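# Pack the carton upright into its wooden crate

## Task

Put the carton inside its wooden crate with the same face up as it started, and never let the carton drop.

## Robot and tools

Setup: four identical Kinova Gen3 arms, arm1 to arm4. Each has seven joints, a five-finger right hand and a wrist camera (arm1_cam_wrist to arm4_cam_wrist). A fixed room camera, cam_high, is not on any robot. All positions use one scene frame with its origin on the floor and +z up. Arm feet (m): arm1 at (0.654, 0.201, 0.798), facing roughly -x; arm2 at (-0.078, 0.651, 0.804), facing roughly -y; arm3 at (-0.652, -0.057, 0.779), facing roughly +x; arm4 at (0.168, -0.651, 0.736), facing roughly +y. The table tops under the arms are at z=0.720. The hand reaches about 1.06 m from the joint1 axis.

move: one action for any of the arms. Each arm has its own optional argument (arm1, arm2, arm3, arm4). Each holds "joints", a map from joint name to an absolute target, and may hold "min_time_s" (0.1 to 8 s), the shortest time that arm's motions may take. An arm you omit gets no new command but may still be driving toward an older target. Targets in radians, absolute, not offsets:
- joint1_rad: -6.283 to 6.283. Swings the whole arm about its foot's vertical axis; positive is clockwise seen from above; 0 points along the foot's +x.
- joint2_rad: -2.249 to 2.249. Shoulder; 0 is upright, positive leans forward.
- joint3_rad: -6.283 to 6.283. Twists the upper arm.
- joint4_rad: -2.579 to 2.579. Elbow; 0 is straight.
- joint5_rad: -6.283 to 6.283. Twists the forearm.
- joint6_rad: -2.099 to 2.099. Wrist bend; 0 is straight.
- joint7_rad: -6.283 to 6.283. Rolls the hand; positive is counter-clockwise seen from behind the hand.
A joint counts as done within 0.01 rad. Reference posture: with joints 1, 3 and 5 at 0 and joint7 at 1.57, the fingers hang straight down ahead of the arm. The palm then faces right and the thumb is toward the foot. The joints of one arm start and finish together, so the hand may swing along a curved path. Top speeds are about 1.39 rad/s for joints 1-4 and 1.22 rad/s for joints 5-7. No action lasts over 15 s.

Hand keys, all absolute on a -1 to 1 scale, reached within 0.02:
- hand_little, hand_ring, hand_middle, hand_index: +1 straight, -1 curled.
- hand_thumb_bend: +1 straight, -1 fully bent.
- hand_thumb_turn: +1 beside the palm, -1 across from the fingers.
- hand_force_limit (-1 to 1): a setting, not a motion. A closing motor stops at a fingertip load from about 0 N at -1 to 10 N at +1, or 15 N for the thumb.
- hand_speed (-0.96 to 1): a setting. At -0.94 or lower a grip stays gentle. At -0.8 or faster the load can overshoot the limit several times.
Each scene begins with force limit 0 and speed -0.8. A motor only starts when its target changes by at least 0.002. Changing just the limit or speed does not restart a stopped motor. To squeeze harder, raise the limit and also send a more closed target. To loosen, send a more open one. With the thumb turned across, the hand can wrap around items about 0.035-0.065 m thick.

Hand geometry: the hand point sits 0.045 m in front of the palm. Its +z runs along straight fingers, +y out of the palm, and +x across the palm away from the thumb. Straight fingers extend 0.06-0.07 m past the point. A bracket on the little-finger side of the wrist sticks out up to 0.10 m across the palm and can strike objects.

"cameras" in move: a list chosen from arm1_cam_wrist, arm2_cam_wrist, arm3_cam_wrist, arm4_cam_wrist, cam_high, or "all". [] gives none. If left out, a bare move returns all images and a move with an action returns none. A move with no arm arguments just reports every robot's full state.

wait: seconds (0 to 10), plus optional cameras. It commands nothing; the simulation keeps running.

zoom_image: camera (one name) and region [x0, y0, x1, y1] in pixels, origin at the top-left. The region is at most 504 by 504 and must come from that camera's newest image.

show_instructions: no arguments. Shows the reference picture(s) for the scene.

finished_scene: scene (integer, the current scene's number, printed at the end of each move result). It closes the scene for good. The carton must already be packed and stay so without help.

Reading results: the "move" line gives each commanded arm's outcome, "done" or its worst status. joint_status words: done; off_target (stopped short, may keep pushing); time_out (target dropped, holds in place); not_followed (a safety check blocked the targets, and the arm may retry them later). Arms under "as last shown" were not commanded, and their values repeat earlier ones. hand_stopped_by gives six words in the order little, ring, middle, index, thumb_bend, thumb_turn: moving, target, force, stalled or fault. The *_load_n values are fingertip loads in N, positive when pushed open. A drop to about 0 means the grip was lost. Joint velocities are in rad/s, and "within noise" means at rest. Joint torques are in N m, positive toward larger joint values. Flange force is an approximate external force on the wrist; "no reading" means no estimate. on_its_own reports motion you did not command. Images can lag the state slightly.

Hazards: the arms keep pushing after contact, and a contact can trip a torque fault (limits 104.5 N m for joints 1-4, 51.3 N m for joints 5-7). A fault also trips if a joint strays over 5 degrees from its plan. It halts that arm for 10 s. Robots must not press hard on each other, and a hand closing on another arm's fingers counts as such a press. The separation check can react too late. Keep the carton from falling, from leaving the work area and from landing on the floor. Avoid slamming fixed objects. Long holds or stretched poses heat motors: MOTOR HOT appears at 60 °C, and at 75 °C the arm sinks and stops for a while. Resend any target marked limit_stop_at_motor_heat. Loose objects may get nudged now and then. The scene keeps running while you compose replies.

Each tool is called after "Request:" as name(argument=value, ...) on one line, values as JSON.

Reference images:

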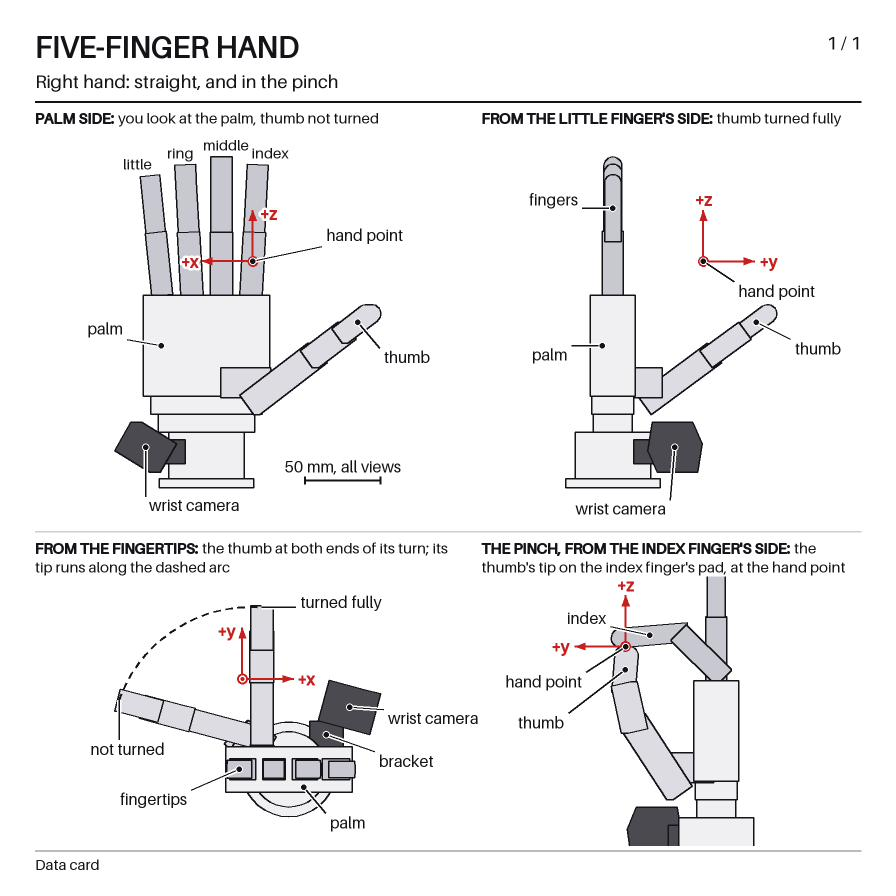

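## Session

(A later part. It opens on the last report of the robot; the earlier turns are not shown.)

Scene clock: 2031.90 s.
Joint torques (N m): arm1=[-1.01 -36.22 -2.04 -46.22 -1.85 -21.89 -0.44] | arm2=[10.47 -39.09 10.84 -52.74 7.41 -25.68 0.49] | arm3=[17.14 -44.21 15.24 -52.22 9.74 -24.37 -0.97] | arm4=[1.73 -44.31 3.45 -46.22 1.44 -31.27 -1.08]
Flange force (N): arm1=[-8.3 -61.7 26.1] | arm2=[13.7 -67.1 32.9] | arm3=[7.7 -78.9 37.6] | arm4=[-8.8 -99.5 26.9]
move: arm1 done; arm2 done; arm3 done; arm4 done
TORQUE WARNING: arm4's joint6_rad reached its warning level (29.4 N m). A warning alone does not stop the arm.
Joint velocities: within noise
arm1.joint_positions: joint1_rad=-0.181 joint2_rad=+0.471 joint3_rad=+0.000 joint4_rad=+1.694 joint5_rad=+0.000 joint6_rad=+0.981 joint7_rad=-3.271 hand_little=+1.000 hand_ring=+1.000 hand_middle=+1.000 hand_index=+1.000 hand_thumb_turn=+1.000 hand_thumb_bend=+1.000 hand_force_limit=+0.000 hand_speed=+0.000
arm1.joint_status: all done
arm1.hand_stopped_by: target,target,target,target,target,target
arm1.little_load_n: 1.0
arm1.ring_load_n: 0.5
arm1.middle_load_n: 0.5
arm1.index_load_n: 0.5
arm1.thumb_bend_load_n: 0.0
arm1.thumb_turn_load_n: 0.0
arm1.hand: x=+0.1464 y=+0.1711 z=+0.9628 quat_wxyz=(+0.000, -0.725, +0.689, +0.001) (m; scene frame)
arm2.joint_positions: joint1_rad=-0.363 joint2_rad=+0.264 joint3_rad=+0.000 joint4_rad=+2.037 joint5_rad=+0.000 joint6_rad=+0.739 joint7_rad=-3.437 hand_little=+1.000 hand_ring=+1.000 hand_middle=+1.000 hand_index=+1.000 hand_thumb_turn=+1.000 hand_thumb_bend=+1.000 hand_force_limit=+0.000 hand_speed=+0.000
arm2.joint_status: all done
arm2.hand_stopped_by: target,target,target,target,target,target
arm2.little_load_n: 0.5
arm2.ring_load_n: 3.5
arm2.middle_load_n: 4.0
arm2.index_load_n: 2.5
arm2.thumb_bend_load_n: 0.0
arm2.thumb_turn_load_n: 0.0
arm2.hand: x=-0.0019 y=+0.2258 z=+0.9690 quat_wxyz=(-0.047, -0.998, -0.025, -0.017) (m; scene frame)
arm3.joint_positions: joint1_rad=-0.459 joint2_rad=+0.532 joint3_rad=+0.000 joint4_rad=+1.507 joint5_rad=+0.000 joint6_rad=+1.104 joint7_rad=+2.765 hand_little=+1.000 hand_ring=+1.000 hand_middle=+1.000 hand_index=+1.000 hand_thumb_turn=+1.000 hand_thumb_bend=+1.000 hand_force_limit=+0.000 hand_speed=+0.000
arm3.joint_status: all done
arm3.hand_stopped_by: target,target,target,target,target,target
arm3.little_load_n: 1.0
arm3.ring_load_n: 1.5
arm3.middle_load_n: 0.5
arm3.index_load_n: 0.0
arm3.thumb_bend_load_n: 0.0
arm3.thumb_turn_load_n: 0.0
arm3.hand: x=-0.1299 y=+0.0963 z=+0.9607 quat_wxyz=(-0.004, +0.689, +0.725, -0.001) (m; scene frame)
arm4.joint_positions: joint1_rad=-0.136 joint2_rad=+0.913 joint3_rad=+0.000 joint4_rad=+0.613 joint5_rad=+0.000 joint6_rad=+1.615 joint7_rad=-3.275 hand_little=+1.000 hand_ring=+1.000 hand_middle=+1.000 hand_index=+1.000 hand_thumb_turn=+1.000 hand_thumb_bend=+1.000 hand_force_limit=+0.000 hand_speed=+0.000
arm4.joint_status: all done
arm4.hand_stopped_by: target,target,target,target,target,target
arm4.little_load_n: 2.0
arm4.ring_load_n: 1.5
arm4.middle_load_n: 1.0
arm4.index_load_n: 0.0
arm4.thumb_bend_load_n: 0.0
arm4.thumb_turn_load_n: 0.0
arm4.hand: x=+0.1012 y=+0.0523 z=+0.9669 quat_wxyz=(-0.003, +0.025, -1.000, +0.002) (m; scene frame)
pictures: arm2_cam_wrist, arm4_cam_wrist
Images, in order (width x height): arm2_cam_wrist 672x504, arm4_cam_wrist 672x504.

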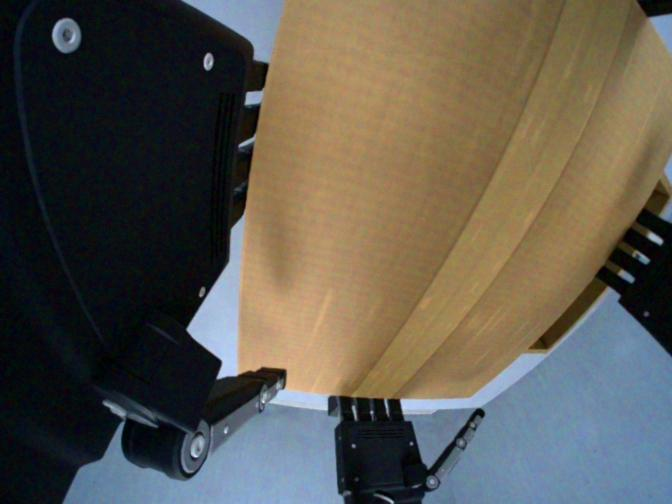

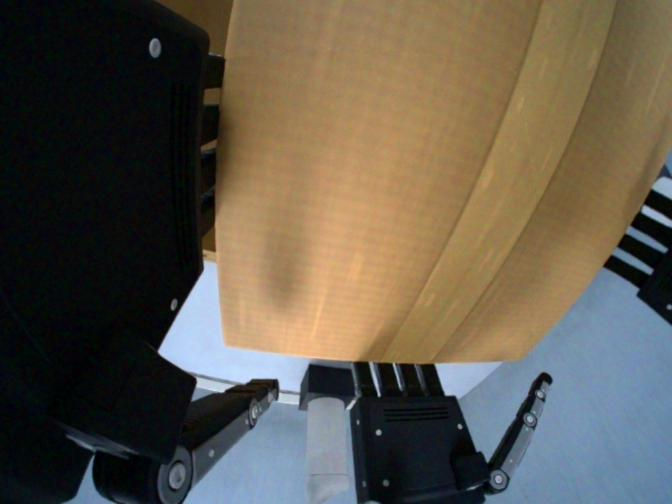

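Request:
move(arm1={"joints":{"joint1_rad":-0.19368,"joint2_rad":0.41853,"joint4_rad":1.61149,"joint6_rad":1.11157,"joint7_rad":-3.28466},"min_time_s":2}, arm2={"joints":{"joint1_rad":-0.35811,"joint2_rad":0.20495,"joint4_rad":1.93574,"joint6_rad":0.89618,"joint7_rad":-3.43215},"min_time_s":2}, arm3={"joints":{"joint1_rad":-0.44789,"joint2_rad":0.48477,"joint4_rad":1.42962,"joint6_rad":1.22720,"joint7_rad":2.77633},"min_time_s":2}, arm4={"joints":{"joint1_rad":-0.13694,"joint2_rad":0.90925,"joint4_rad":0.47652,"joint6_rad":1.75582,"joint7_rad":-3.27609},"min_time_s":2}, cameras=[])

Request:
move(arm1={"joints":{"joint1_rad":-0.20675,"joint2_rad":0.38325,"joint4_rad":1.52897,"joint6_rad":1.22937,"joint7_rad":-3.29773},"min_time_s":2}, arm2={"joints":{"joint1_rad":-0.35352,"joint2_rad":0.16956,"joint4_rad":1.83584,"joint6_rad":1.03147,"joint7_rad":-3.42756},"min_time_s":2}, arm3={"joints":{"joint1_rad":-0.43654,"joint2_rad":0.45293,"joint4_rad":1.34876,"joint6_rad":1.33990,"joint7_rad":2.78768},"min_time_s":2}, arm4={"joints":{"joint1_rad":-0.13835,"joint2_rad":0.94078,"joint4_rad":0.27835,"joint6_rad":1.92246,"joint7_rad":-3.27750},"min_time_s":2}, cameras=[])

Request:
move(arm1={"joints":{"joint1_rad":-0.26437,"joint2_rad":0.39316,"joint4_rad":1.51349,"joint6_rad":1.23494,"joint7_rad":-3.35482},"min_time_s":1.6}, arm2={"joints":{"joint1_rad":-0.33306,"joint2_rad":0.22773,"joint4_rad":1.76082,"joint6_rad":1.04832,"joint7_rad":-3.40659},"min_time_s":1.6}, arm3={"joints":{"joint1_rad":-0.38441,"joint2_rad":0.43337,"joint4_rad":1.37985,"joint6_rad":1.32837,"joint7_rad":2.84033},"min_time_s":1.6}, arm4={"joints":{"joint1_rad":-0.14579,"joint2_rad":0.79343,"joint4_rad":0.58155,"joint6_rad":1.76661,"joint7_rad":-3.28441},"min_time_s":1.6}, cameras=[])

Request:
move(arm1={"joints":{"joint1_rad":-0.32053,"joint2_rad":0.40666,"joint4_rad":1.49257,"joint6_rad":1.24236,"joint7_rad":-3.41063},"min_time_s":1.6}, arm2={"joints":{"joint1_rad":-0.31519,"joint2_rad":0.28573,"joint4_rad":1.68126,"joint6_rad":1.06988,"joint7_rad":-3.38836},"min_time_s":1.6}, arm3={"joints":{"joint1_rad":-0.33044,"joint2_rad":0.41727,"joint4_rad":1.40521,"joint6_rad":1.31911,"joint7_rad":2.89465},"min_time_s":1.6}, arm4={"joints":{"joint1_rad":-0.15403,"joint2_rad":0.69343,"joint4_rad":0.77331,"joint6_rad":1.67485,"joint7_rad":-3.29230},"min_time_s":1.6}, cameras=["cam_high","arm1_cam_wrist"])

Request:
move(arm1={"joints":{"joint1_rad":-0.42720,"joint2_rad":0.44366,"joint4_rad":1.43370,"joint6_rad":1.26423,"joint7_rad":-3.51644},"min_time_s":2.4}, arm2={"joints":{"joint1_rad":-0.28470,"joint2_rad":0.40304,"joint4_rad":1.50780,"joint6_rad":1.12603,"joint7_rad":-3.35700},"min_time_s":2.4}, arm3={"joints":{"joint1_rad":-0.21815,"joint2_rad":0.39542,"joint4_rad":1.43908,"joint6_rad":1.30709,"joint7_rad":3.00781},"min_time_s":2.4}, arm4={"joints":{"joint1_rad":-0.17307,"joint2_rad":0.53335,"joint4_rad":1.05699,"joint6_rad":1.55125,"joint7_rad":-3.31047},"min_time_s":2.4}, cameras=["arm1_cam_wrist","arm2_cam_wrist","arm3_cam_wrist","arm4_cam_wrist","cam_high"])

Scene clock: 2078.37 s.
Joint torques (N m): arm1=[-2.31 -32.13 -3.25 -46.25 -2.67 -23.3 -0.43] | arm2=[10.45 -36.7 10.33 -52.81 8.33 -25.62 0.46] | arm3=[18.89 -40.27 16.28 -52.19 11.56 -25.77 -0.92] | arm4=[1.03 -42.1 2.85 -45.02 1.24 -33.74 -1.02]
Flange force (N): arm1=[-12.4 -65.4 23.2] | arm2=[12.9 -67.3 34.1] | arm3=[10.7 -84.0 36.5] | arm4=no reading
move: arm1 done; arm2 done; arm3 done; arm4 done
TORQUE WARNING: arm4's joint6_rad reached its warning level (29.4 N m). A warning alone does not stop the arm.
Joint velocities: within noise
arm1.joint_positions: joint1_rad=-0.194 joint2_rad=+0.419 joint3_rad=+0.000 joint4_rad=+1.616 joint5_rad=+0.000 joint6_rad=+1.112 joint7_rad=-3.285 hand_little=+1.000 hand_ring=+1.000 hand_middle=+1.000 hand_index=+1.000 hand_thumb_turn=+1.000 hand_thumb_bend=+1.000 hand_force_limit=+0.000 hand_speed=+0.000
arm1.joint_status: all done
arm1.hand_stopped_by: target,target,target,target,target,target
arm1.little_load_n: 1.0
arm1.ring_load_n: 0.5
arm1.middle_load_n: 0.5
arm1.index_load_n: 0.5
arm1.thumb_bend_load_n: 0.0
arm1.thumb_turn_load_n: 0.0
arm1.hand: x=+0.1468 y=+0.1651 z=+1.0076 quat_wxyz=(+0.000, -0.725, +0.689, +0.001) (m; scene frame)
arm2.joint_positions: joint1_rad=-0.358 joint2_rad=+0.205 joint3_rad=+0.000 joint4_rad=+1.940 joint5_rad=+0.000 joint6_rad=+0.896 joint7_rad=-3.432 hand_little=+1.000 hand_ring=+1.000 hand_middle=+1.000 hand_index=+1.000 hand_thumb_turn=+1.000 hand_thumb_bend=+1.000 hand_force_limit=+0.000 hand_speed=+0.000
arm2.joint_status: all done
arm2.hand_stopped_by: target,target,target,target,target,target
arm2.little_load_n: 0.5
arm2.ring_load_n: 3.5
arm2.middle_load_n: 4.0
arm2.index_load_n: 2.0
arm2.thumb_bend_load_n: 0.0
arm2.thumb_turn_load_n: 0.0
arm2.hand: x=-0.0019 y=+0.2205 z=+1.0133 quat_wxyz=(-0.046, -0.998, -0.025, -0.017) (m; scene frame)
arm3.joint_positions: joint1_rad=-0.448 joint2_rad=+0.485 joint3_rad=+0.000 joint4_rad=+1.433 joint5_rad=+0.000 joint6_rad=+1.227 joint7_rad=+2.776 hand_little=+1.000 hand_ring=+1.000 hand_middle=+1.000 hand_index=+1.000 hand_thumb_turn=+1.000 hand_thumb_bend=+1.000 hand_force_limit=+0.000 hand_speed=+0.000
arm3.joint_status: all done
arm3.hand_stopped_by: target,target,target,target,target,target
arm3.little_load_n: 1.5
arm3.ring_load_n: 1.0
arm3.middle_load_n: 0.5
arm3.index_load_n: 0.0
arm3.thumb_bend_load_n: -0.5
arm3.thumb_turn_load_n: 0.0
arm3.hand: x=-0.1300 y=+0.0899 z=+1.0053 quat_wxyz=(-0.004, +0.689, +0.725, -0.001) (m; scene frame)
arm4.joint_positions: joint1_rad=-0.137 joint2_rad=+0.909 joint3_rad=+0.000 joint4_rad=+0.477 joint5_rad=+0.000 joint6_rad=+1.756 joint7_rad=-3.276 hand_little=+1.000 hand_ring=+1.000 hand_middle=+1.000 hand_index=+1.000 hand_thumb_turn=+1.000 hand_thumb_bend=+1.000 hand_force_limit=+0.000 hand_speed=+0.000
arm4.joint_status: all done
arm4.hand_stopped_by: target,target,target,target,target,target
arm4.little_load_n: 2.0
arm4.ring_load_n: 2.0
arm4.middle_load_n: 1.0
arm4.index_load_n: 0.5
arm4.thumb_bend_load_n: -0.5
arm4.thumb_turn_load_n: 0.0
arm4.hand: x=+0.1012 y=+0.0464 z=+1.0120 quat_wxyz=(-0.003, +0.025, -1.000, +0.002) (m; scene frame)
pictures: none
No camera images: "cameras" was empty.

Scene clock: 2080.67 s.
Joint torques (N m): arm1=[-3.63 -29.94 -4.43 -46.26 -3.55 -24.18 -0.45] | arm2=[10.87 -34.15 10.45 -52.81 9.1 -26.33 0.32] | arm3=[20.5 -37.79 17.37 -52.26 13.6 -26.96 -0.73] | arm4=[-0.08 -36.6 1.99 -40.97 1.01 -37.13 -0.97]
Flange force (N): arm1=[-16.6 -67.5 24.6] | arm2=[12.7 -69.6 32.9] | arm3=[14.1 -88.7 38.2] | arm4=no reading
move: arm1 done; arm2 done; arm3 done; arm4 done
TORQUE WARNING: arm4's joint6_rad reached its warning level (29.4 N m). A warning alone does not stop the arm.
Joint velocities: within noise
arm1.joint_positions: joint1_rad=-0.207 joint2_rad=+0.383 joint3_rad=+0.000 joint4_rad=+1.534 joint5_rad=+0.000 joint6_rad=+1.229 joint7_rad=-3.298 hand_little=+1.000 hand_ring=+1.000 hand_middle=+1.000 hand_index=+1.000 hand_thumb_turn=+1.000 hand_thumb_bend=+1.000 hand_force_limit=+0.000 hand_speed=+0.000
arm1.joint_status: all done
arm1.hand_stopped_by: target,target,target,target,target,target
arm1.little_load_n: 1.0
arm1.ring_load_n: 1.0
arm1.middle_load_n: 0.5
arm1.index_load_n: 0.5
arm1.thumb_bend_load_n: 0.0
arm1.thumb_turn_load_n: 0.0
arm1.hand: x=+0.1473 y=+0.1591 z=+1.0471 quat_wxyz=(+0.000, -0.725, +0.689, +0.001) (m; scene frame)
arm2.joint_positions: joint1_rad=-0.354 joint2_rad=+0.170 joint3_rad=+0.000 joint4_rad=+1.842 joint5_rad=+0.000 joint6_rad=+1.031 joint7_rad=-3.428 hand_little=+1.000 hand_ring=+1.000 hand_middle=+1.000 hand_index=+1.000 hand_thumb_turn=+1.000 hand_thumb_bend=+1.000 hand_force_limit=+0.000 hand_speed=+0.000
arm2.joint_status: all done
arm2.hand_stopped_by: target,target,target,target,target,target
arm2.little_load_n: 1.0
arm2.ring_load_n: 3.5
arm2.middle_load_n: 4.0
arm2.index_load_n: 2.0
arm2.thumb_bend_load_n: 0.0
arm2.thumb_turn_load_n: 0.0
arm2.hand: x=-0.0020 y=+0.2150 z=+1.0526 quat_wxyz=(-0.045, -0.999, -0.025, -0.016) (m; scene frame)
arm3.joint_positions: joint1_rad=-0.437 joint2_rad=+0.453 joint3_rad=+0.000 joint4_rad=+1.353 joint5_rad=+0.000 joint6_rad=+1.340 joint7_rad=+2.788 hand_little=+1.000 hand_ring=+1.000 hand_middle=+1.000 hand_index=+1.000 hand_thumb_turn=+1.000 hand_thumb_bend=+1.000 hand_force_limit=+0.000 hand_speed=+0.000
arm3.joint_status: all done
arm3.hand_stopped_by: target,target,target,target,target,target
arm3.little_load_n: 1.5
arm3.ring_load_n: 1.5
arm3.middle_load_n: 1.0
arm3.index_load_n: 0.5
arm3.thumb_bend_load_n: 0.0
arm3.thumb_turn_load_n: 0.0
arm3.hand: x=-0.1299 y=+0.0836 z=+1.0449 quat_wxyz=(-0.004, +0.689, +0.725, -0.002) (m; scene frame)
arm4.joint_positions: joint1_rad=-0.138 joint2_rad=+0.941 joint3_rad=+0.000 joint4_rad=+0.278 joint5_rad=+0.000 joint6_rad=+1.922 joint7_rad=-3.277 hand_little=+1.000 hand_ring=+1.000 hand_middle=+1.000 hand_index=+1.000 hand_thumb_turn=+1.000 hand_thumb_bend=+1.000 hand_force_limit=+0.000 hand_speed=+0.000
arm4.joint_status: all done
arm4.hand_stopped_by: target,target,target,target,target,target
arm4.little_load_n: 2.0
arm4.ring_load_n: 2.0
arm4.middle_load_n: 1.0
arm4.index_load_n: 0.5
arm4.thumb_bend_load_n: 0.0
arm4.thumb_turn_load_n: 0.0
arm4.hand: x=+0.1011 y=+0.0406 z=+1.0519 quat_wxyz=(-0.003, +0.025, -1.000, +0.002) (m; scene frame)
pictures: none
No camera images: "cameras" was empty.

Scene clock: 2082.60 s.
Joint torques (N m): arm1=[8.28 -32.35 7.33 -46.42 5.1 -23.19 -0.21] | arm2=[8.92 -34.6 8.66 -52.75 7.6 -27.55 0.52] | arm3=[12.4 -39.21 10.39 -55.41 8.61 -28.4 -0.63] | arm4=[-2.82 -32.29 0.22 -36.6 -0.57 -26.44 -0.87]
Flange force (N): arm1=[6.2 -69.4 29.7] | arm2=[7.8 -70.4 27.1] | arm3=[2.5 -87.2 42.3] | arm4=[-15.0 -83.3 25.3]
move: arm1 done; arm2 done; arm3 done; arm4 done
TORQUE WARNING: arm4's joint6_rad reached its warning level (29.4 N m). A warning alone does not stop the arm.
TORQUE WARNING: arm3's joint6_rad reached its warning level (29.4 N m). A warning alone does not stop the arm.
Joint velocities: within noise
arm1.joint_positions: joint1_rad=-0.264 joint2_rad=+0.393 joint3_rad=+0.000 joint4_rad=+1.520 joint5_rad=+0.000 joint6_rad=+1.235 joint7_rad=-3.355 hand_little=+1.000 hand_ring=+1.000 hand_middle=+1.000 hand_index=+1.000 hand_thumb_turn=+1.000 hand_thumb_bend=+1.000 hand_force_limit=+0.000 hand_speed=+0.000
arm1.joint_status: all done
arm1.hand_stopped_by: target,target,target,target,target,target
arm1.little_load_n: 1.0
arm1.ring_load_n: 0.5
arm1.middle_load_n: 1.0
arm1.index_load_n: 0.5
arm1.thumb_bend_load_n: 0.0
arm1.thumb_turn_load_n: 0.0
arm1.hand: x=+0.1481 y=+0.1324 z=+1.0468 quat_wxyz=(+0.001, -0.725, +0.688, +0.001) (m; scene frame)
arm2.joint_positions: joint1_rad=-0.333 joint2_rad=+0.228 joint3_rad=+0.000 joint4_rad=+1.763 joint5_rad=+0.000 joint6_rad=+1.048 joint7_rad=-3.407 hand_little=+1.000 hand_ring=+1.000 hand_middle=+1.000 hand_index=+1.000 hand_thumb_turn=+1.000 hand_thumb_bend=+1.000 hand_force_limit=+0.000 hand_speed=+0.000
arm2.joint_status: all done
arm2.hand_stopped_by: target,target,target,target,target,target
arm2.little_load_n: 0.5
arm2.ring_load_n: 3.5
arm2.middle_load_n: 4.0
arm2.index_load_n: 2.5
arm2.thumb_bend_load_n: 0.0
arm2.thumb_turn_load_n: 0.0
arm2.hand: x=-0.0010 y=+0.1863 z=+1.0541 quat_wxyz=(-0.047, -0.998, -0.025, -0.016) (m; scene frame)
arm3.joint_positions: joint1_rad=-0.384 joint2_rad=+0.433 joint3_rad=+0.000 joint4_rad=+1.380 joint5_rad=+0.000 joint6_rad=+1.332 joint7_rad=+2.840 hand_little=+1.000 hand_ring=+1.000 hand_middle=+1.000 hand_index=+1.000 hand_thumb_turn=+1.000 hand_thumb_bend=+1.000 hand_force_limit=+0.000 hand_speed=+0.000
arm3.joint_status: all done
arm3.hand_stopped_by: target,target,target,target,target,target
arm3.little_load_n: 1.5
arm3.ring_load_n: 1.5
arm3.middle_load_n: 1.0
arm3.index_load_n: 0.5
arm3.thumb_bend_load_n: 0.0
arm3.thumb_turn_load_n: 0.0
arm3.hand: x=-0.1289 y=+0.0568 z=+1.0460 quat_wxyz=(-0.004, +0.689, +0.725, -0.001) (m; scene frame)
arm4.joint_positions: joint1_rad=-0.146 joint2_rad=+0.793 joint3_rad=+0.000 joint4_rad=+0.582 joint5_rad=+0.000 joint6_rad=+1.775 joint7_rad=-3.284 hand_little=+1.000 hand_ring=+1.000 hand_middle=+1.000 hand_index=+1.000 hand_thumb_turn=+1.000 hand_thumb_bend=+1.000 hand_force_limit=+0.000 hand_speed=+0.000
arm4.joint_status: all done
arm4.hand_stopped_by: target,target,target,target,target,target
arm4.little_load_n: 1.5
arm4.ring_load_n: 1.5
arm4.middle_load_n: 1.0
arm4.index_load_n: 0.5
arm4.thumb_bend_load_n: 0.0
arm4.thumb_turn_load_n: 0.0
arm4.hand: x=+0.1021 y=+0.0109 z=+1.0517 quat_wxyz=(-0.004, +0.025, -1.000, +0.006) (m; scene frame)
pictures: none
No camera images: "cameras" was empty.

Scene clock: 2084.50 s.
Joint torques (N m): arm1=[10.8 -32.86 9.77 -46.26 6.88 -23.19 -0.16] | arm2=[7.64 -36.72 7.4 -52.78 6.34 -27.73 0.57] | arm3=[10.64 -38.6 8.92 -55.66 7.48 -28.47 -0.7] | arm4=[-3.09 -30.54 -0.02 -39.13 -0.74 -26.46 -0.77]
Flange force (N): arm1=[7.5 -70.7 29.6] | arm2=[5.0 -69.8 27.1] | arm3=[3.9 -86.3 42.3] | arm4=[-15.9 -81.9 24.8]
move: arm1 done; arm2 done; arm3 done; arm4 done
Joint velocities: within noise
arm1.joint_positions: joint1_rad=-0.321 joint2_rad=+0.407 joint3_rad=+0.000 joint4_rad=+1.498 joint5_rad=+0.000 joint6_rad=+1.242 joint7_rad=-3.411 hand_little=+1.000 hand_ring=+1.000 hand_middle=+1.000 hand_index=+1.000 hand_thumb_turn=+1.000 hand_thumb_bend=+1.000 hand_force_limit=+0.000 hand_speed=+0.000
arm1.joint_status: all done
arm1.hand_stopped_by: target,target,target,target,target,target
arm1.little_load_n: 1.0
arm1.ring_load_n: 1.0
arm1.middle_load_n: 1.0
arm1.index_load_n: 0.5
arm1.thumb_bend_load_n: 0.0
arm1.thumb_turn_load_n: 0.0
arm1.hand: x=+0.1482 y=+0.1055 z=+1.0470 quat_wxyz=(+0.001, -0.726, +0.688, +0.001) (m; scene frame)
arm2.joint_positions: joint1_rad=-0.315 joint2_rad=+0.286 joint3_rad=+0.000 joint4_rad=+1.684 joint5_rad=+0.000 joint6_rad=+1.070 joint7_rad=-3.388 hand_little=+1.000 hand_ring=+1.000 hand_middle=+1.000 hand_index=+1.000 hand_thumb_turn=+1.000 hand_thumb_bend=+1.000 hand_force_limit=+0.000 hand_speed=+0.000
arm2.joint_status: all done
arm2.hand_stopped_by: target,target,target,target,target,target
arm2.little_load_n: 0.5
arm2.ring_load_n: 3.5
arm2.middle_load_n: 4.0
arm2.index_load_n: 2.5
arm2.thumb_bend_load_n: 0.0
arm2.thumb_turn_load_n: 0.0
arm2.hand: x=-0.0004 y=+0.1593 z=+1.0541 quat_wxyz=(-0.048, -0.998, -0.025, -0.015) (m; scene frame)
arm3.joint_positions: joint1_rad=-0.330 joint2_rad=+0.417 joint3_rad=+0.000 joint4_rad=+1.405 joint5_rad=+0.000 joint6_rad=+1.323 joint7_rad=+2.895 hand_little=+1.000 hand_ring=+1.000 hand_middle=+1.000 hand_index=+1.000 hand_thumb_turn=+1.000 hand_thumb_bend=+1.000 hand_force_limit=+0.000 hand_speed=+0.000
arm3.joint_status: all done
arm3.hand_stopped_by: target,target,target,target,target,target
arm3.little_load_n: 1.0
arm3.ring_load_n: 1.5
arm3.middle_load_n: 1.0
arm3.index_load_n: 0.5
arm3.thumb_bend_load_n: 0.0
arm3.thumb_turn_load_n: 0.0
arm3.hand: x=-0.1286 y=+0.0297 z=+1.0458 quat_wxyz=(-0.004, +0.689, +0.725, -0.002) (m; scene frame)
arm4.joint_positions: joint1_rad=-0.154 joint2_rad=+0.693 joint3_rad=+0.000 joint4_rad=+0.773 joint5_rad=+0.000 joint6_rad=+1.683 joint7_rad=-3.292 hand_little=+1.000 hand_ring=+1.000 hand_middle=+1.000 hand_index=+1.000 hand_thumb_turn=+1.000 hand_thumb_bend=+1.000 hand_force_limit=+0.000 hand_speed=+0.000
arm4.joint_status: all done
arm4.hand_stopped_by: target,target,target,target,target,target
arm4.little_load_n: 1.5
arm4.ring_load_n: 1.5
arm4.middle_load_n: 0.5
arm4.index_load_n: 0.5
arm4.thumb_bend_load_n: 0.0
arm4.thumb_turn_load_n: 0.0
arm4.hand: x=+0.1024 y=-0.0159 z=+1.0517 quat_wxyz=(-0.004, +0.025, -1.000, +0.006) (m; scene frame)
pictures: arm1_cam_wrist, cam_high
Images, in order (width x height): arm1_cam_wrist 672x504, cam_high 896x504.

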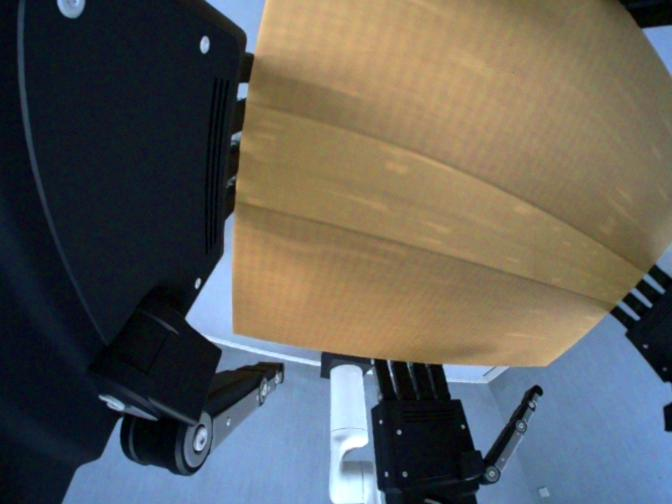

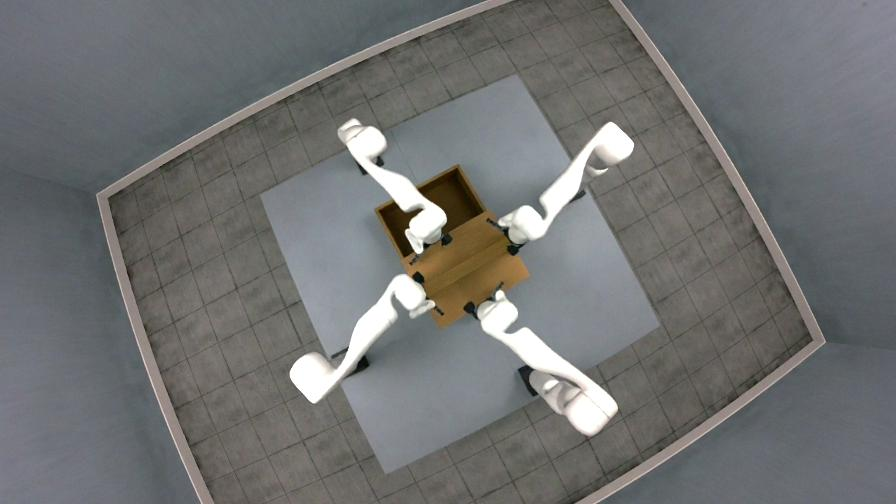

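Scene clock: 2087.20 s.
Joint torques (N m): arm1=[16.08 -35.24 14.81 -46.29 10.39 -22.77 -0.04] | arm2=[5.61 -39.55 5.62 -52.77 4.63 -28.99 0.66] | arm3=[5.56 -38.73 4.37 -56.51 3.96 -28.37 -0.71] | arm4=[-1.75 -26.1 1.01 -41.73 -0.06 -26.56 -0.69]
Flange force (N): arm1=[10.0 -74.1 32.4] | arm2=[0.9 -71.5 23.4] | arm3=[3.2 -84.0 44.7] | arm4=[-14.6 -80.7 22.2]
move: arm1 done; arm2 done; arm3 done; arm4 done
Joint velocities: within noise
arm1.joint_positions: joint1_rad=-0.427 joint2_rad=+0.444 joint3_rad=+0.000 joint4_rad=+1.438 joint5_rad=+0.000 joint6_rad=+1.264 joint7_rad=-3.516 hand_little=+1.000 hand_ring=+1.000 hand_middle=+1.000 hand_index=+1.000 hand_thumb_turn=+1.000 hand_thumb_bend=+1.000 hand_force_limit=+0.000 hand_speed=+0.000
arm1.joint_status: all done
arm1.hand_stopped_by: target,target,target,target,target,target
arm1.little_load_n: 0.5
arm1.ring_load_n: 1.0
arm1.middle_load_n: 1.0
arm1.index_load_n: 1.0
arm1.thumb_bend_load_n: 0.0
arm1.thumb_turn_load_n: 0.0
arm1.hand: x=+0.1482 y=+0.0516 z=+1.0477 quat_wxyz=(+0.000, -0.726, +0.688, +0.002) (m; scene frame)
arm2.joint_positions: joint1_rad=-0.285 joint2_rad=+0.403 joint3_rad=+0.000 joint4_rad=+1.509 joint5_rad=+0.000 joint6_rad=+1.126 joint7_rad=-3.357 hand_little=+1.000 hand_ring=+1.000 hand_middle=+1.000 hand_index=+1.000 hand_thumb_turn=+1.000 hand_thumb_bend=+1.000 hand_force_limit=+0.000 hand_speed=+0.000
arm2.joint_status: all done
arm2.hand_stopped_by: target,target,target,target,target,target
arm2.little_load_n: 0.5
arm2.ring_load_n: 3.5
arm2.middle_load_n: 4.0
arm2.index_load_n: 2.5
arm2.thumb_bend_load_n: 0.0
arm2.thumb_turn_load_n: 0.0
arm2.hand: x=+0.0006 y=+0.1049 z=+1.0543 quat_wxyz=(-0.048, -0.998, -0.026, -0.014) (m; scene frame)
arm3.joint_positions: joint1_rad=-0.218 joint2_rad=+0.395 joint3_rad=+0.000 joint4_rad=+1.439 joint5_rad=+0.000 joint6_rad=+1.312 joint7_rad=+3.008 hand_little=+1.000 hand_ring=+1.000 hand_middle=+1.000 hand_index=+1.000 hand_thumb_turn=+1.000 hand_thumb_bend=+1.000 hand_force_limit=+0.000 hand_speed=+0.000
arm3.joint_status: all done
arm3.hand_stopped_by: target,target,target,target,target,target
arm3.little_load_n: 1.5
arm3.ring_load_n: 1.0
arm3.middle_load_n: 0.5
arm3.index_load_n: 0.5
arm3.thumb_bend_load_n: 0.0
arm3.thumb_turn_load_n: 0.0
arm3.hand: x=-0.1281 y=-0.0244 z=+1.0455 quat_wxyz=(-0.005, +0.688, +0.725, -0.002) (m; scene frame)
arm4.joint_positions: joint1_rad=-0.173 joint2_rad=+0.533 joint3_rad=+0.000 joint4_rad=+1.057 joint5_rad=+0.000 joint6_rad=+1.560 joint7_rad=-3.310 hand_little=+1.000 hand_ring=+1.000 hand_middle=+1.000 hand_index=+1.000 hand_thumb_turn=+1.000 hand_thumb_bend=+1.000 hand_force_limit=+0.000 hand_speed=+0.000
arm4.joint_status: all done
arm4.hand_stopped_by: target,target,target,target,target,target
arm4.little_load_n: 1.5
arm4.ring_load_n: 1.5
arm4.middle_load_n: 1.0
arm4.index_load_n: 0.5
arm4.thumb_bend_load_n: 0.0
arm4.thumb_turn_load_n: 0.0
arm4.hand: x=+0.1032 y=-0.0699 z=+1.0518 quat_wxyz=(-0.004, +0.026, -1.000, +0.006) (m; scene frame)
pictures: arm1_cam_wrist, arm2_cam_wrist, arm3_cam_wrist, arm4_cam_wrist, cam_high
Images, in order (width x height): arm1_cam_wrist 672x504, arm2_cam_wrist 672x504, arm3_cam_wrist 672x504, arm4_cam_wrist 672x504, cam_high 896x504.

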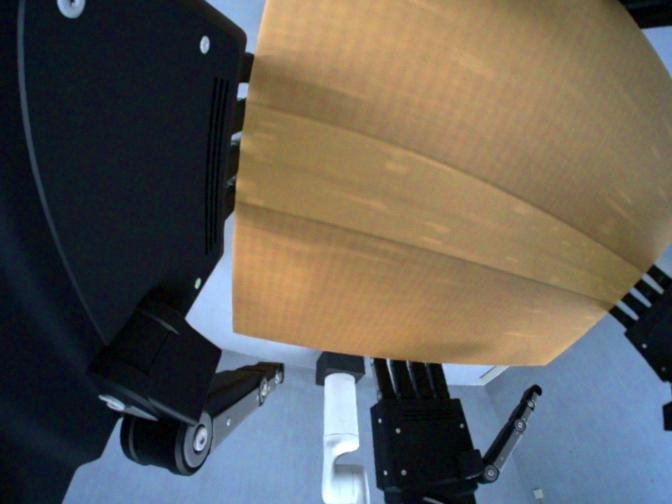

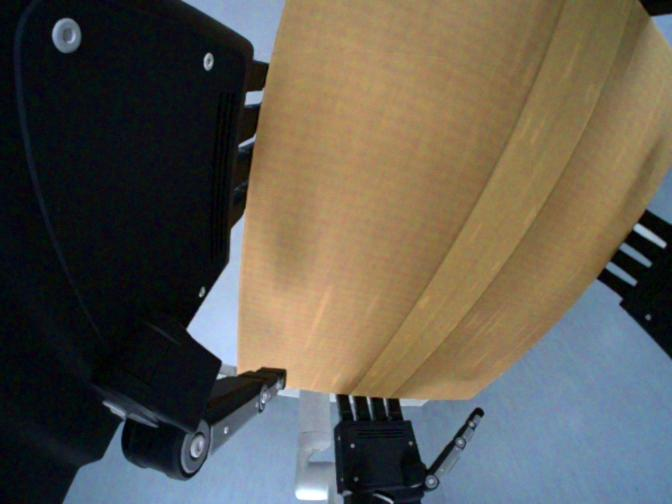

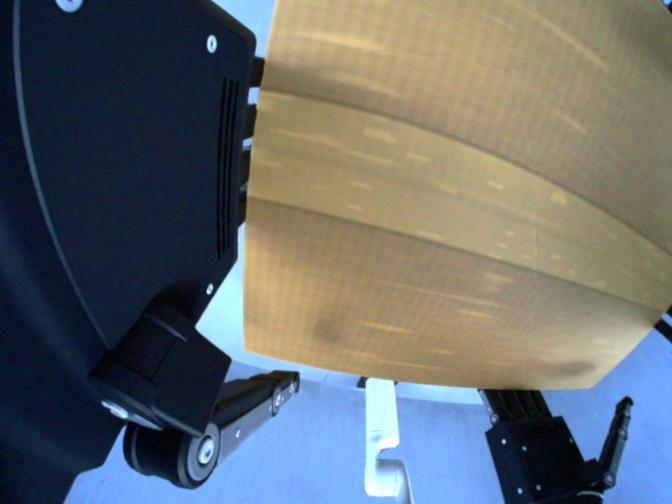

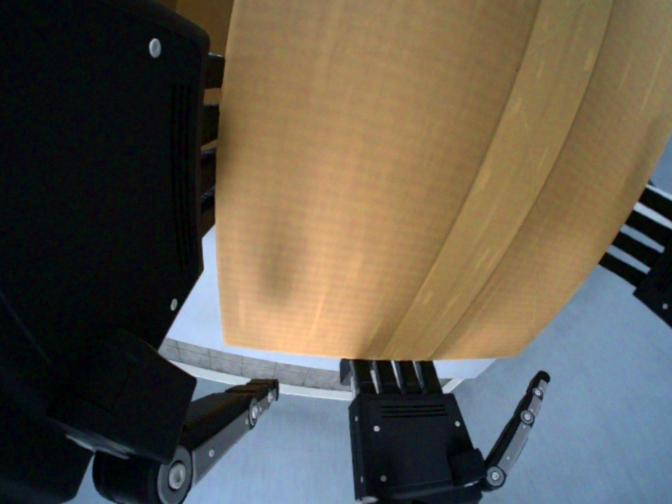

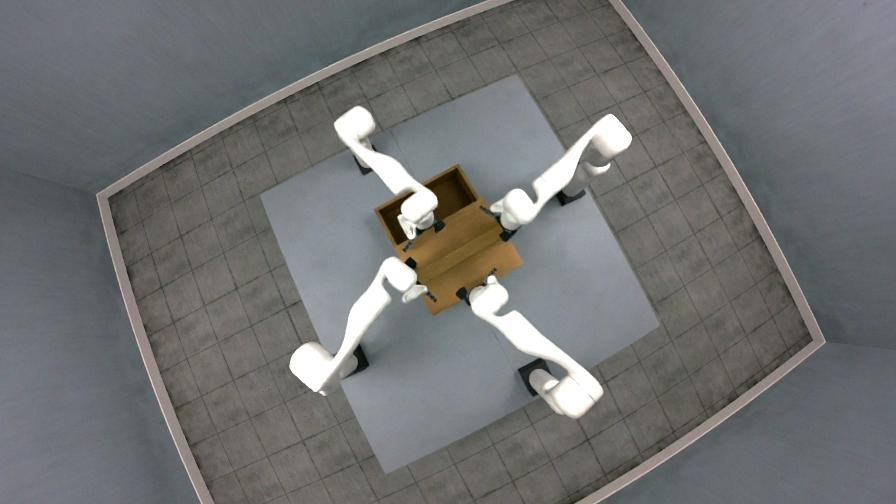

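Request:
move(arm1={"joints":{"joint1_rad":-0.52526,"joint2_rad":0.49367,"joint4_rad":1.35198,"joint6_rad":1.29594,"joint7_rad":-3.61362},"min_time_s":2.4}, arm2={"joints":{"joint1_rad":-0.25995,"joint2_rad":0.52461,"joint4_rad":1.30935,"joint6_rad":1.20291,"joint7_rad":-3.33138},"min_time_s":2.4}, arm3={"joints":{"joint1_rad":-0.10222,"joint2_rad":0.38799,"joint4_rad":1.45044,"joint6_rad":1.30316,"joint7_rad":3.12461},"min_time_s":2.4}, arm4={"joints":{"joint1_rad":-0.19617,"joint2_rad":0.39572,"joint4_rad":1.27731,"joint6_rad":1.46856,"joint7_rad":-3.33271},"min_time_s":2.4}, cameras=[])

Request:
move(arm1={"joints":{"joint1_rad":-0.61409,"joint2_rad":0.55632,"joint4_rad":1.24604,"joint6_rad":1.33923,"joint7_rad":-3.70158},"min_time_s":2.4}, arm2={"joints":{"joint1_rad":-0.23955,"joint2_rad":0.65749,"joint4_rad":1.07519,"joint6_rad":1.30419,"joint7_rad":-3.31010},"min_time_s":2.4}, arm3={"joints":{"joint1_rad":0.01468,"joint2_rad":0.39542,"joint4_rad":1.43908,"joint6_rad":1.30709,"joint7_rad":3.24239},"min_time_s":2.4}, arm4={"joints":{"joint1_rad":-0.22499,"joint2_rad":0.26805,"joint4_rad":1.46113,"joint6_rad":1.41241,"joint7_rad":-3.36065},"min_time_s":2.4}, cameras=[])

Request:
move(arm1={"joints":{"joint1_rad":-0.69365,"joint2_rad":0.63260,"joint4_rad":1.11131,"joint6_rad":1.39768,"joint7_rad":-3.78026},"min_time_s":2.4}, arm2={"joints":{"joint1_rad":-0.22237,"joint2_rad":0.81575,"joint4_rad":0.77423,"joint6_rad":1.44689,"joint7_rad":-3.29206},"min_time_s":2.4}, arm3={"joints":{"joint1_rad":0.12924,"joint2_rad":0.41700,"joint4_rad":1.40562,"joint6_rad":1.31897,"joint7_rad":3.35782},"min_time_s":2.4}, arm4={"joints":{"joint1_rad":-0.26234,"joint2_rad":0.14416,"joint4_rad":1.61944,"joint6_rad":1.37799,"joint7_rad":-3.39713},"min_time_s":2.4}, cameras=[])

Request:
move(arm1={"joints":{"joint1_rad":-0.72812,"joint2_rad":0.67397,"joint4_rad":1.03614,"joint6_rad":1.43148,"joint7_rad":-3.81421},"min_time_s":1.6}, arm2={"joints":{"joint1_rad":-0.21522,"joint2_rad":0.91122,"joint4_rad":0.58105,"joint6_rad":1.54460,"joint7_rad":-3.28438},"min_time_s":1.6}, arm3={"joints":{"joint1_rad":0.18171,"joint2_rad":0.43222,"joint4_rad":1.38162,"joint6_rad":1.32775,"joint7_rad":3.41081},"min_time_s":1.6}, arm4={"joints":{"joint1_rad":-0.28349,"joint2_rad":0.08618,"joint4_rad":1.68648,"joint6_rad":1.36893,"joint7_rad":-3.41776},"min_time_s":1.6}, cameras=[])

Request:
move(arm1={"joints":{"joint1_rad":-0.75562,"joint2_rad":0.71169,"joint4_rad":0.96541,"joint6_rad":1.46449,"joint7_rad":-3.84137},"min_time_s":1.6}, arm2={"joints":{"joint1_rad":-0.20965,"joint2_rad":1.02333,"joint4_rad":0.34385,"joint6_rad":1.66969,"joint7_rad":-3.27846},"min_time_s":1.6}, arm3={"joints":{"joint1_rad":0.22490,"joint2_rad":0.44742,"joint4_rad":1.35750,"joint6_rad":1.33667,"joint7_rad":3.45436},"min_time_s":1.6}, arm4={"joints":{"joint1_rad":-0.30424,"joint2_rad":0.03712,"joint4_rad":1.73972,"joint6_rad":1.36475,"joint7_rad":-3.43816},"min_time_s":1.6}, cameras=["arm1_cam_wrist","arm2_cam_wrist","arm3_cam_wrist","arm4_cam_wrist","cam_high"])

Scene clock: 2111.43 s.
Joint torques (N m): arm1=[20.49 -36.65 18.76 -46.25 13.19 -23.27 0.12] | arm2=[4.51 -44.26 4.59 -52.73 3.83 -29.77 0.77] | arm3=[-0.28 -37.72 -0.91 -56.12 0.23 -28.36 -0.66] | arm4=[1.1 -23.09 3.51 -43.99 1.85 -26.52 -0.56]
Flange force (N): arm1=[8.9 -79.5 31.8] | arm2=[-0.6 -72.1 24.0] | arm3=[0.6 -82.9 43.3] | arm4=[-10.0 -81.2 23.1]
move: arm1 done; arm2 done; arm3 done; arm4 done
MOTOR HOT: the motor of arm3's joint6_rad reports 65 °C; the controller stops that arm at 75 °C. To cool a motor, set the load down, stop pushing, or move to a pose that needs little force.
TORQUE WARNING: arm3's joint6_rad reached its warning level (29.4 N m). A warning alone does not stop the arm.
TORQUE WARNING: arm2's joint6_rad reached its warning level (29.4 N m). A warning alone does not stop the arm.
Joint velocities: within noise
arm1.joint_positions: joint1_rad=-0.525 joint2_rad=+0.494 joint3_rad=+0.000 joint4_rad=+1.354 joint5_rad=+0.000 joint6_rad=+1.296 joint7_rad=-3.614 hand_little=+1.000 hand_ring=+1.000 hand_middle=+1.000 hand_index=+1.000 hand_thumb_turn=+1.000 hand_thumb_bend=+1.000 hand_force_limit=+0.000 hand_speed=+0.000
arm1.joint_status: all done
arm1.hand_stopped_by: target,target,target,target,target,target
arm1.little_load_n: 1.0
arm1.ring_load_n: 1.0
arm1.middle_load_n: 1.0
arm1.index_load_n: 1.0
arm1.thumb_bend_load_n: 0.0
arm1.thumb_turn_load_n: 0.0
arm1.hand: x=+0.1481 y=-0.0026 z=+1.0484 quat_wxyz=(-0.001, -0.726, +0.688, +0.002) (m; scene frame)
arm2.joint_positions: joint1_rad=-0.260 joint2_rad=+0.525 joint3_rad=+0.000 joint4_rad=+1.310 joint5_rad=+0.000 joint6_rad=+1.203 joint7_rad=-3.331 hand_little=+1.000 hand_ring=+1.000 hand_middle=+1.000 hand_index=+1.000 hand_thumb_turn=+1.000 hand_thumb_bend=+1.000 hand_force_limit=+0.000 hand_speed=+0.000
arm2.joint_status: all done
arm2.hand_stopped_by: target,target,target,target,target,target
arm2.little_load_n: 0.5
arm2.ring_load_n: 3.5
arm2.middle_load_n: 3.5
arm2.index_load_n: 2.5
arm2.thumb_bend_load_n: 0.0
arm2.thumb_turn_load_n: 0.0
arm2.hand: x=+0.0014 y=+0.0507 z=+1.0547 quat_wxyz=(-0.049, -0.998, -0.026, -0.013) (m; scene frame)
arm3.joint_positions: joint1_rad=-0.102 joint2_rad=+0.388 joint3_rad=+0.000 joint4_rad=+1.450 joint5_rad=+0.000 joint6_rad=+1.309 joint7_rad=+3.125 hand_little=+1.000 hand_ring=+1.000 hand_middle=+1.000 hand_index=+1.000 hand_thumb_turn=+1.000 hand_thumb_bend=+1.000 hand_force_limit=+0.000 hand_speed=+0.000
arm3.joint_status: all done
arm3.hand_stopped_by: target,target,target,target,target,target
arm3.little_load_n: 1.0
arm3.ring_load_n: 1.0
arm3.middle_load_n: 0.5
arm3.index_load_n: 0.5
arm3.thumb_bend_load_n: 0.0
arm3.thumb_turn_load_n: 0.0
arm3.hand: x=-0.1275 y=-0.0782 z=+1.0452 quat_wxyz=(-0.005, +0.688, +0.726, -0.002) (m; scene frame)
arm4.joint_positions: joint1_rad=-0.196 joint2_rad=+0.396 joint3_rad=+0.000 joint4_rad=+1.277 joint5_rad=+0.000 joint6_rad=+1.477 joint7_rad=-3.333 hand_little=+1.000 hand_ring=+1.000 hand_middle=+1.000 hand_index=+1.000 hand_thumb_turn=+1.000 hand_thumb_bend=+1.000 hand_force_limit=+0.000 hand_speed=+0.000
arm4.joint_status: all done
arm4.hand_stopped_by: target,target,target,target,target,target
arm4.little_load_n: 1.5
arm4.ring_load_n: 1.5
arm4.middle_load_n: 1.0
arm4.index_load_n: 0.5
arm4.thumb_bend_load_n: 0.0
arm4.thumb_turn_load_n: 0.0
arm4.hand: x=+0.1041 y=-0.1239 z=+1.0519 quat_wxyz=(-0.004, +0.026, -1.000, +0.006) (m; scene frame)
pictures: none
No camera images: "cameras" was empty.

Scene clock: 2114.13 s.
Joint torques (N m): arm1=[23.09 -35.1 20.68 -42.64 14.44 -22.36 0.18] | arm2=[3.84 -50.19 3.93 -51.8 2.95 -29.84 0.77] | arm3=[-5.26 -36.68 -5.55 -52.31 -3.43 -25.75 -0.71] | arm4=[4.15 -22.07 6.7 -46.98 4.77 -26.48 -0.49]
Flange force (N): arm1=[5.3 -79.7 25.7] | arm2=[-1.1 -70.6 26.7] | arm3=[-1.5 -76.4 41.1] | arm4=[-3.7 -82.3 28.7]
move: arm1 done; arm2 done; arm3 done; arm4 done
MOTOR HOT: still on. The motor of arm3's joint6_rad reports 65 °C.
TORQUE WARNING: arm2's joint6_rad reached its warning level (29.4 N m). A warning alone does not stop the arm.
Joint velocities: within noise
arm1.joint_positions: joint1_rad=-0.614 joint2_rad=+0.556 joint3_rad=+0.000 joint4_rad=+1.246 joint5_rad=+0.000 joint6_rad=+1.339 joint7_rad=-3.702 hand_little=+1.000 hand_ring=+1.000 hand_middle=+1.000 hand_index=+1.000 hand_thumb_turn=+1.000 hand_thumb_bend=+1.000 hand_force_limit=+0.000 hand_speed=+0.000
arm1.joint_status: all done
arm1.hand_stopped_by: target,target,target,target,target,target
arm1.little_load_n: 0.5
arm1.ring_load_n: 1.0
arm1.middle_load_n: 1.0
arm1.index_load_n: 1.0
arm1.thumb_bend_load_n: 0.0
arm1.thumb_turn_load_n: 0.0
arm1.hand: x=+0.1483 y=-0.0569 z=+1.0489 quat_wxyz=(-0.002, -0.726, +0.687, +0.003) (m; scene frame)
arm2.joint_positions: joint1_rad=-0.240 joint2_rad=+0.657 joint3_rad=+0.000 joint4_rad=+1.075 joint5_rad=+0.000 joint6_rad=+1.304 joint7_rad=-3.310 hand_little=+1.000 hand_ring=+1.000 hand_middle=+1.000 hand_index=+1.000 hand_thumb_turn=+1.000 hand_thumb_bend=+1.000 hand_force_limit=+0.000 hand_speed=+0.000
arm2.joint_status: all done
arm2.hand_stopped_by: target,target,target,target,target,target
arm2.little_load_n: 0.0
arm2.ring_load_n: 3.0
arm2.middle_load_n: 3.5
arm2.index_load_n: 2.5
arm2.thumb_bend_load_n: 0.0
arm2.thumb_turn_load_n: 0.0
arm2.hand: x=+0.0022 y=-0.0034 z=+1.0548 quat_wxyz=(-0.050, -0.998, -0.027, -0.011) (m; scene frame)
arm3.joint_positions: joint1_rad=+0.015 joint2_rad=+0.395 joint3_rad=+0.000 joint4_rad=+1.445 joint5_rad=+0.000 joint6_rad=+1.307 joint7_rad=+3.242 hand_little=+1.000 hand_ring=+1.000 hand_middle=+1.000 hand_index=+1.000 hand_thumb_turn=+1.000 hand_thumb_bend=+1.000 hand_force_limit=+0.000 hand_speed=+0.000
arm3.joint_status: all done
arm3.hand_stopped_by: target,target,target,target,target,target
arm3.little_load_n: 1.0
arm3.ring_load_n: 1.0
arm3.middle_load_n: 0.5
arm3.index_load_n: 0.5
arm3.thumb_bend_load_n: 0.0
arm3.thumb_turn_load_n: 0.0
arm3.hand: x=-0.1273 y=-0.1321 z=+1.0429 quat_wxyz=(-0.006, +0.688, +0.726, -0.002) (m; scene frame)
arm4.joint_positions: joint1_rad=-0.225 joint2_rad=+0.268 joint3_rad=+0.000 joint4_rad=+1.461 joint5_rad=+0.000 joint6_rad=+1.421 joint7_rad=-3.361 hand_little=+1.000 hand_ring=+1.000 hand_middle=+1.000 hand_index=+1.000 hand_thumb_turn=+1.000 hand_thumb_bend=+1.000 hand_force_limit=+0.000 hand_speed=+0.000
arm4.joint_status: all done
arm4.hand_stopped_by: target,target,target,target,target,target
arm4.little_load_n: 1.5
arm4.ring_load_n: 1.5
arm4.middle_load_n: 1.0
arm4.index_load_n: 0.5
arm4.thumb_bend_load_n: 0.0
arm4.thumb_turn_load_n: 0.0
arm4.hand: x=+0.1050 y=-0.1779 z=+1.0521 quat_wxyz=(-0.004, +0.027, -1.000, +0.006) (m; scene frame)
pictures: none
No camera images: "cameras" was empty.

Scene clock: 2116.83 s.
Joint torques (N m): arm1=[26.88 -36.48 23.06 -39.14 16.03 -20.31 0.26] | arm2=[5.44 -53.42 5.03 -48.81 3.59 -30.41 0.77] | arm3=[-10.44 -37.94 -10.19 -52.24 -7.11 -25.59 -0.75] | arm4=[3.85 -18.85 6.62 -48.23 5.72 -26.56 -0.47]
Flange force (N): arm1=[5.9 -77.6 25.1] | arm2=[1.9 -70.1 24.2] | arm3=[-3.2 -78.1 42.2] | arm4=[-4.8 -82.7 30.0]
move: arm1 done; arm2 done; arm3 done; arm4 done
MOTOR HOT: still on. The motor of arm3's joint6_rad reports 65 °C.
TORQUE WARNING: arm2's joint6_rad reached its warning level (29.4 N m). A warning alone does not stop the arm.
Joint velocities: within noise
arm1.joint_positions: joint1_rad=-0.694 joint2_rad=+0.633 joint3_rad=+0.000 joint4_rad=+1.111 joint5_rad=+0.000 joint6_rad=+1.398 joint7_rad=-3.780 hand_little=+1.000 hand_ring=+1.000 hand_middle=+1.000 hand_index=+1.000 hand_thumb_turn=+1.000 hand_thumb_bend=+1.000 hand_force_limit=+0.000 hand_speed=+0.000
arm1.joint_status: all done
arm1.hand_stopped_by: target,target,target,target,target,target
arm1.little_load_n: 0.5
arm1.ring_load_n: 0.5
arm1.middle_load_n: 1.0
arm1.index_load_n: 1.0
arm1.thumb_bend_load_n: 0.0
arm1.thumb_turn_load_n: 0.0
arm1.hand: x=+0.1491 y=-0.1108 z=+1.0489 quat_wxyz=(-0.002, -0.727, +0.687, +0.003) (m; scene frame)
arm2.joint_positions: joint1_rad=-0.222 joint2_rad=+0.816 joint3_rad=+0.000 joint4_rad=+0.774 joint5_rad=+0.000 joint6_rad=+1.447 joint7_rad=-3.292 hand_little=+1.000 hand_ring=+1.000 hand_middle=+1.000 hand_index=+1.000 hand_thumb_turn=+1.000 hand_thumb_bend=+1.000 hand_force_limit=+0.000 hand_speed=+0.000
arm2.joint_status: all done
arm2.hand_stopped_by: target,target,target,target,target,target
arm2.little_load_n: 0.5
arm2.ring_load_n: 3.0
arm2.middle_load_n: 3.5
arm2.index_load_n: 2.5
arm2.thumb_bend_load_n: -0.5
arm2.thumb_turn_load_n: 0.0
arm2.hand: x=+0.0029 y=-0.0574 z=+1.0546 quat_wxyz=(-0.050, -0.998, -0.027, -0.011) (m; scene frame)
arm3.joint_positions: joint1_rad=+0.129 joint2_rad=+0.417 joint3_rad=+0.000 joint4_rad=+1.411 joint5_rad=+0.000 joint6_rad=+1.319 joint7_rad=+3.358 hand_little=+1.000 hand_ring=+1.000 hand_middle=+1.000 hand_index=+1.000 hand_thumb_turn=+1.000 hand_thumb_bend=+1.000 hand_force_limit=+0.000 hand_speed=+0.000
arm3.joint_status: all done
arm3.hand_stopped_by: target,target,target,target,target,target
arm3.little_load_n: 1.5
arm3.ring_load_n: 1.0
arm3.middle_load_n: 0.5
arm3.index_load_n: 0.0
arm3.thumb_bend_load_n: 0.0
arm3.thumb_turn_load_n: 0.0
arm3.hand: x=-0.1258 y=-0.1861 z=+1.0431 quat_wxyz=(-0.005, +0.687, +0.726, -0.001) (m; scene frame)
arm4.joint_positions: joint1_rad=-0.262 joint2_rad=+0.144 joint3_rad=+0.000 joint4_rad=+1.619 joint5_rad=+0.000 joint6_rad=+1.388 joint7_rad=-3.397 hand_little=+1.000 hand_ring=+1.000 hand_middle=+1.000 hand_index=+1.000 hand_thumb_turn=+1.000 hand_thumb_bend=+1.000 hand_force_limit=+0.000 hand_speed=+0.000
arm4.joint_status: all done
arm4.hand_stopped_by: target,target,target,target,target,target
arm4.little_load_n: 1.0
arm4.ring_load_n: 1.5
arm4.middle_load_n: 1.5
arm4.index_load_n: 0.5
arm4.thumb_bend_load_n: 0.0
arm4.thumb_turn_load_n: 0.0
arm4.hand: x=+0.1058 y=-0.2320 z=+1.0523 quat_wxyz=(-0.005, +0.027, -1.000, +0.006) (m; scene frame)
pictures: none
No camera images: "cameras" was empty.

Scene clock: 2120.57 s.
Joint torques (N m): arm1=[28.74 -36.19 24.16 -37.4 16.83 -19.85 0.28] | arm2=[6.78 -56.27 5.77 -46.89 4.16 -30.5 0.78] | arm3=[-13.22 -38.24 -12.55 -52.44 -8.79 -26.18 -0.82] | arm4=[3.83 -17.72 6.68 -49.12 6.35 -26.61 -0.46]
Flange force (N): arm1=[5.5 -78.0 23.0] | arm2=[4.2 -67.4 24.5] | arm3=[-4.1 -80.8 41.1] | arm4=[-5.0 -83.1 32.1]
move: arm1 done; arm2 done; arm3 done; arm4 time_out
MOTOR HOT: still on. The motor of arm3's joint6_rad reports 65 °C.
TORQUE WARNING: arm2's joint6_rad reached its warning level (29.4 N m). A warning alone does not stop the arm.
Joint velocities: within noise
arm1.joint_positions: joint1_rad=-0.728 joint2_rad=+0.674 joint3_rad=+0.000 joint4_rad=+1.036 joint5_rad=+0.000 joint6_rad=+1.431 joint7_rad=-3.814 hand_little=+1.000 hand_ring=+1.000 hand_middle=+1.000 hand_index=+1.000 hand_thumb_turn=+1.000 hand_thumb_bend=+1.000 hand_force_limit=+0.000 hand_speed=+0.000
arm1.joint_status: all done
arm1.hand_stopped_by: target,target,target,target,target,target
arm1.little_load_n: 0.5
arm1.ring_load_n: 1.0
arm1.middle_load_n: 1.0
arm1.index_load_n: 1.0
arm1.thumb_bend_load_n: -0.5
arm1.thumb_turn_load_n: 0.0
arm1.hand: x=+0.1494 y=-0.1363 z=+1.0488 quat_wxyz=(-0.002, -0.727, +0.687, +0.003) (m; scene frame)
arm2.joint_positions: joint1_rad=-0.215 joint2_rad=+0.911 joint3_rad=+0.000 joint4_rad=+0.581 joint5_rad=+0.000 joint6_rad=+1.545 joint7_rad=-3.284 hand_little=+1.000 hand_ring=+1.000 hand_middle=+1.000 hand_index=+1.000 hand_thumb_turn=+1.000 hand_thumb_bend=+1.000 hand_force_limit=+0.000 hand_speed=+0.000
arm2.joint_status: all done
arm2.hand_stopped_by: target,target,target,target,target,target
arm2.little_load_n: 0.0
arm2.ring_load_n: 3.0
arm2.middle_load_n: 3.5
arm2.index_load_n: 2.5
arm2.thumb_bend_load_n: 0.0
arm2.thumb_turn_load_n: 0.0
arm2.hand: x=+0.0033 y=-0.0829 z=+1.0547 quat_wxyz=(-0.050, -0.998, -0.027, -0.010) (m; scene frame)
arm3.joint_positions: joint1_rad=+0.182 joint2_rad=+0.432 joint3_rad=+0.000 joint4_rad=+1.385 joint5_rad=+0.000 joint6_rad=+1.328 joint7_rad=+3.411 hand_little=+1.000 hand_ring=+1.000 hand_middle=+1.000 hand_index=+1.000 hand_thumb_turn=+1.000 hand_thumb_bend=+1.000 hand_force_limit=+0.000 hand_speed=+0.000
arm3.joint_status: all done
arm3.hand_stopped_by: target,target,target,target,target,target
arm3.little_load_n: 1.5
arm3.ring_load_n: 1.0
arm3.middle_load_n: 0.5
arm3.index_load_n: 0.5
arm3.thumb_bend_load_n: 0.0
arm3.thumb_turn_load_n: 0.0
arm3.hand: x=-0.1249 y=-0.2116 z=+1.0435 quat_wxyz=(-0.005, +0.687, +0.727, -0.001) (m; scene frame)
arm4.joint_positions: joint1_rad=-0.283 joint2_rad=+0.086 joint3_rad=+0.000 joint4_rad=+1.686 joint5_rad=+0.000 joint6_rad=+1.379 joint7_rad=-3.418 hand_little=+1.000 hand_ring=+1.000 hand_middle=+1.000 hand_index=+1.000 hand_thumb_turn=+1.000 hand_thumb_bend=+1.000 hand_force_limit=+0.000 hand_speed=+0.000
arm4.joint_status: joint6_rad time_out (moved -0.008 of -0.019); the others done
arm4.hand_stopped_by: target,target,target,target,target,target
arm4.little_load_n: 1.0
arm4.ring_load_n: 1.5
arm4.middle_load_n: 1.5
arm4.index_load_n: 0.5
arm4.thumb_bend_load_n: 0.0
arm4.thumb_turn_load_n: 0.0
arm4.hand: x=+0.1064 y=-0.2576 z=+1.0524 quat_wxyz=(-0.005, +0.027, -1.000, +0.007) (m; scene frame)
pictures: none
No camera images: "cameras" was empty.

not run: a stop came earlier in this reply.


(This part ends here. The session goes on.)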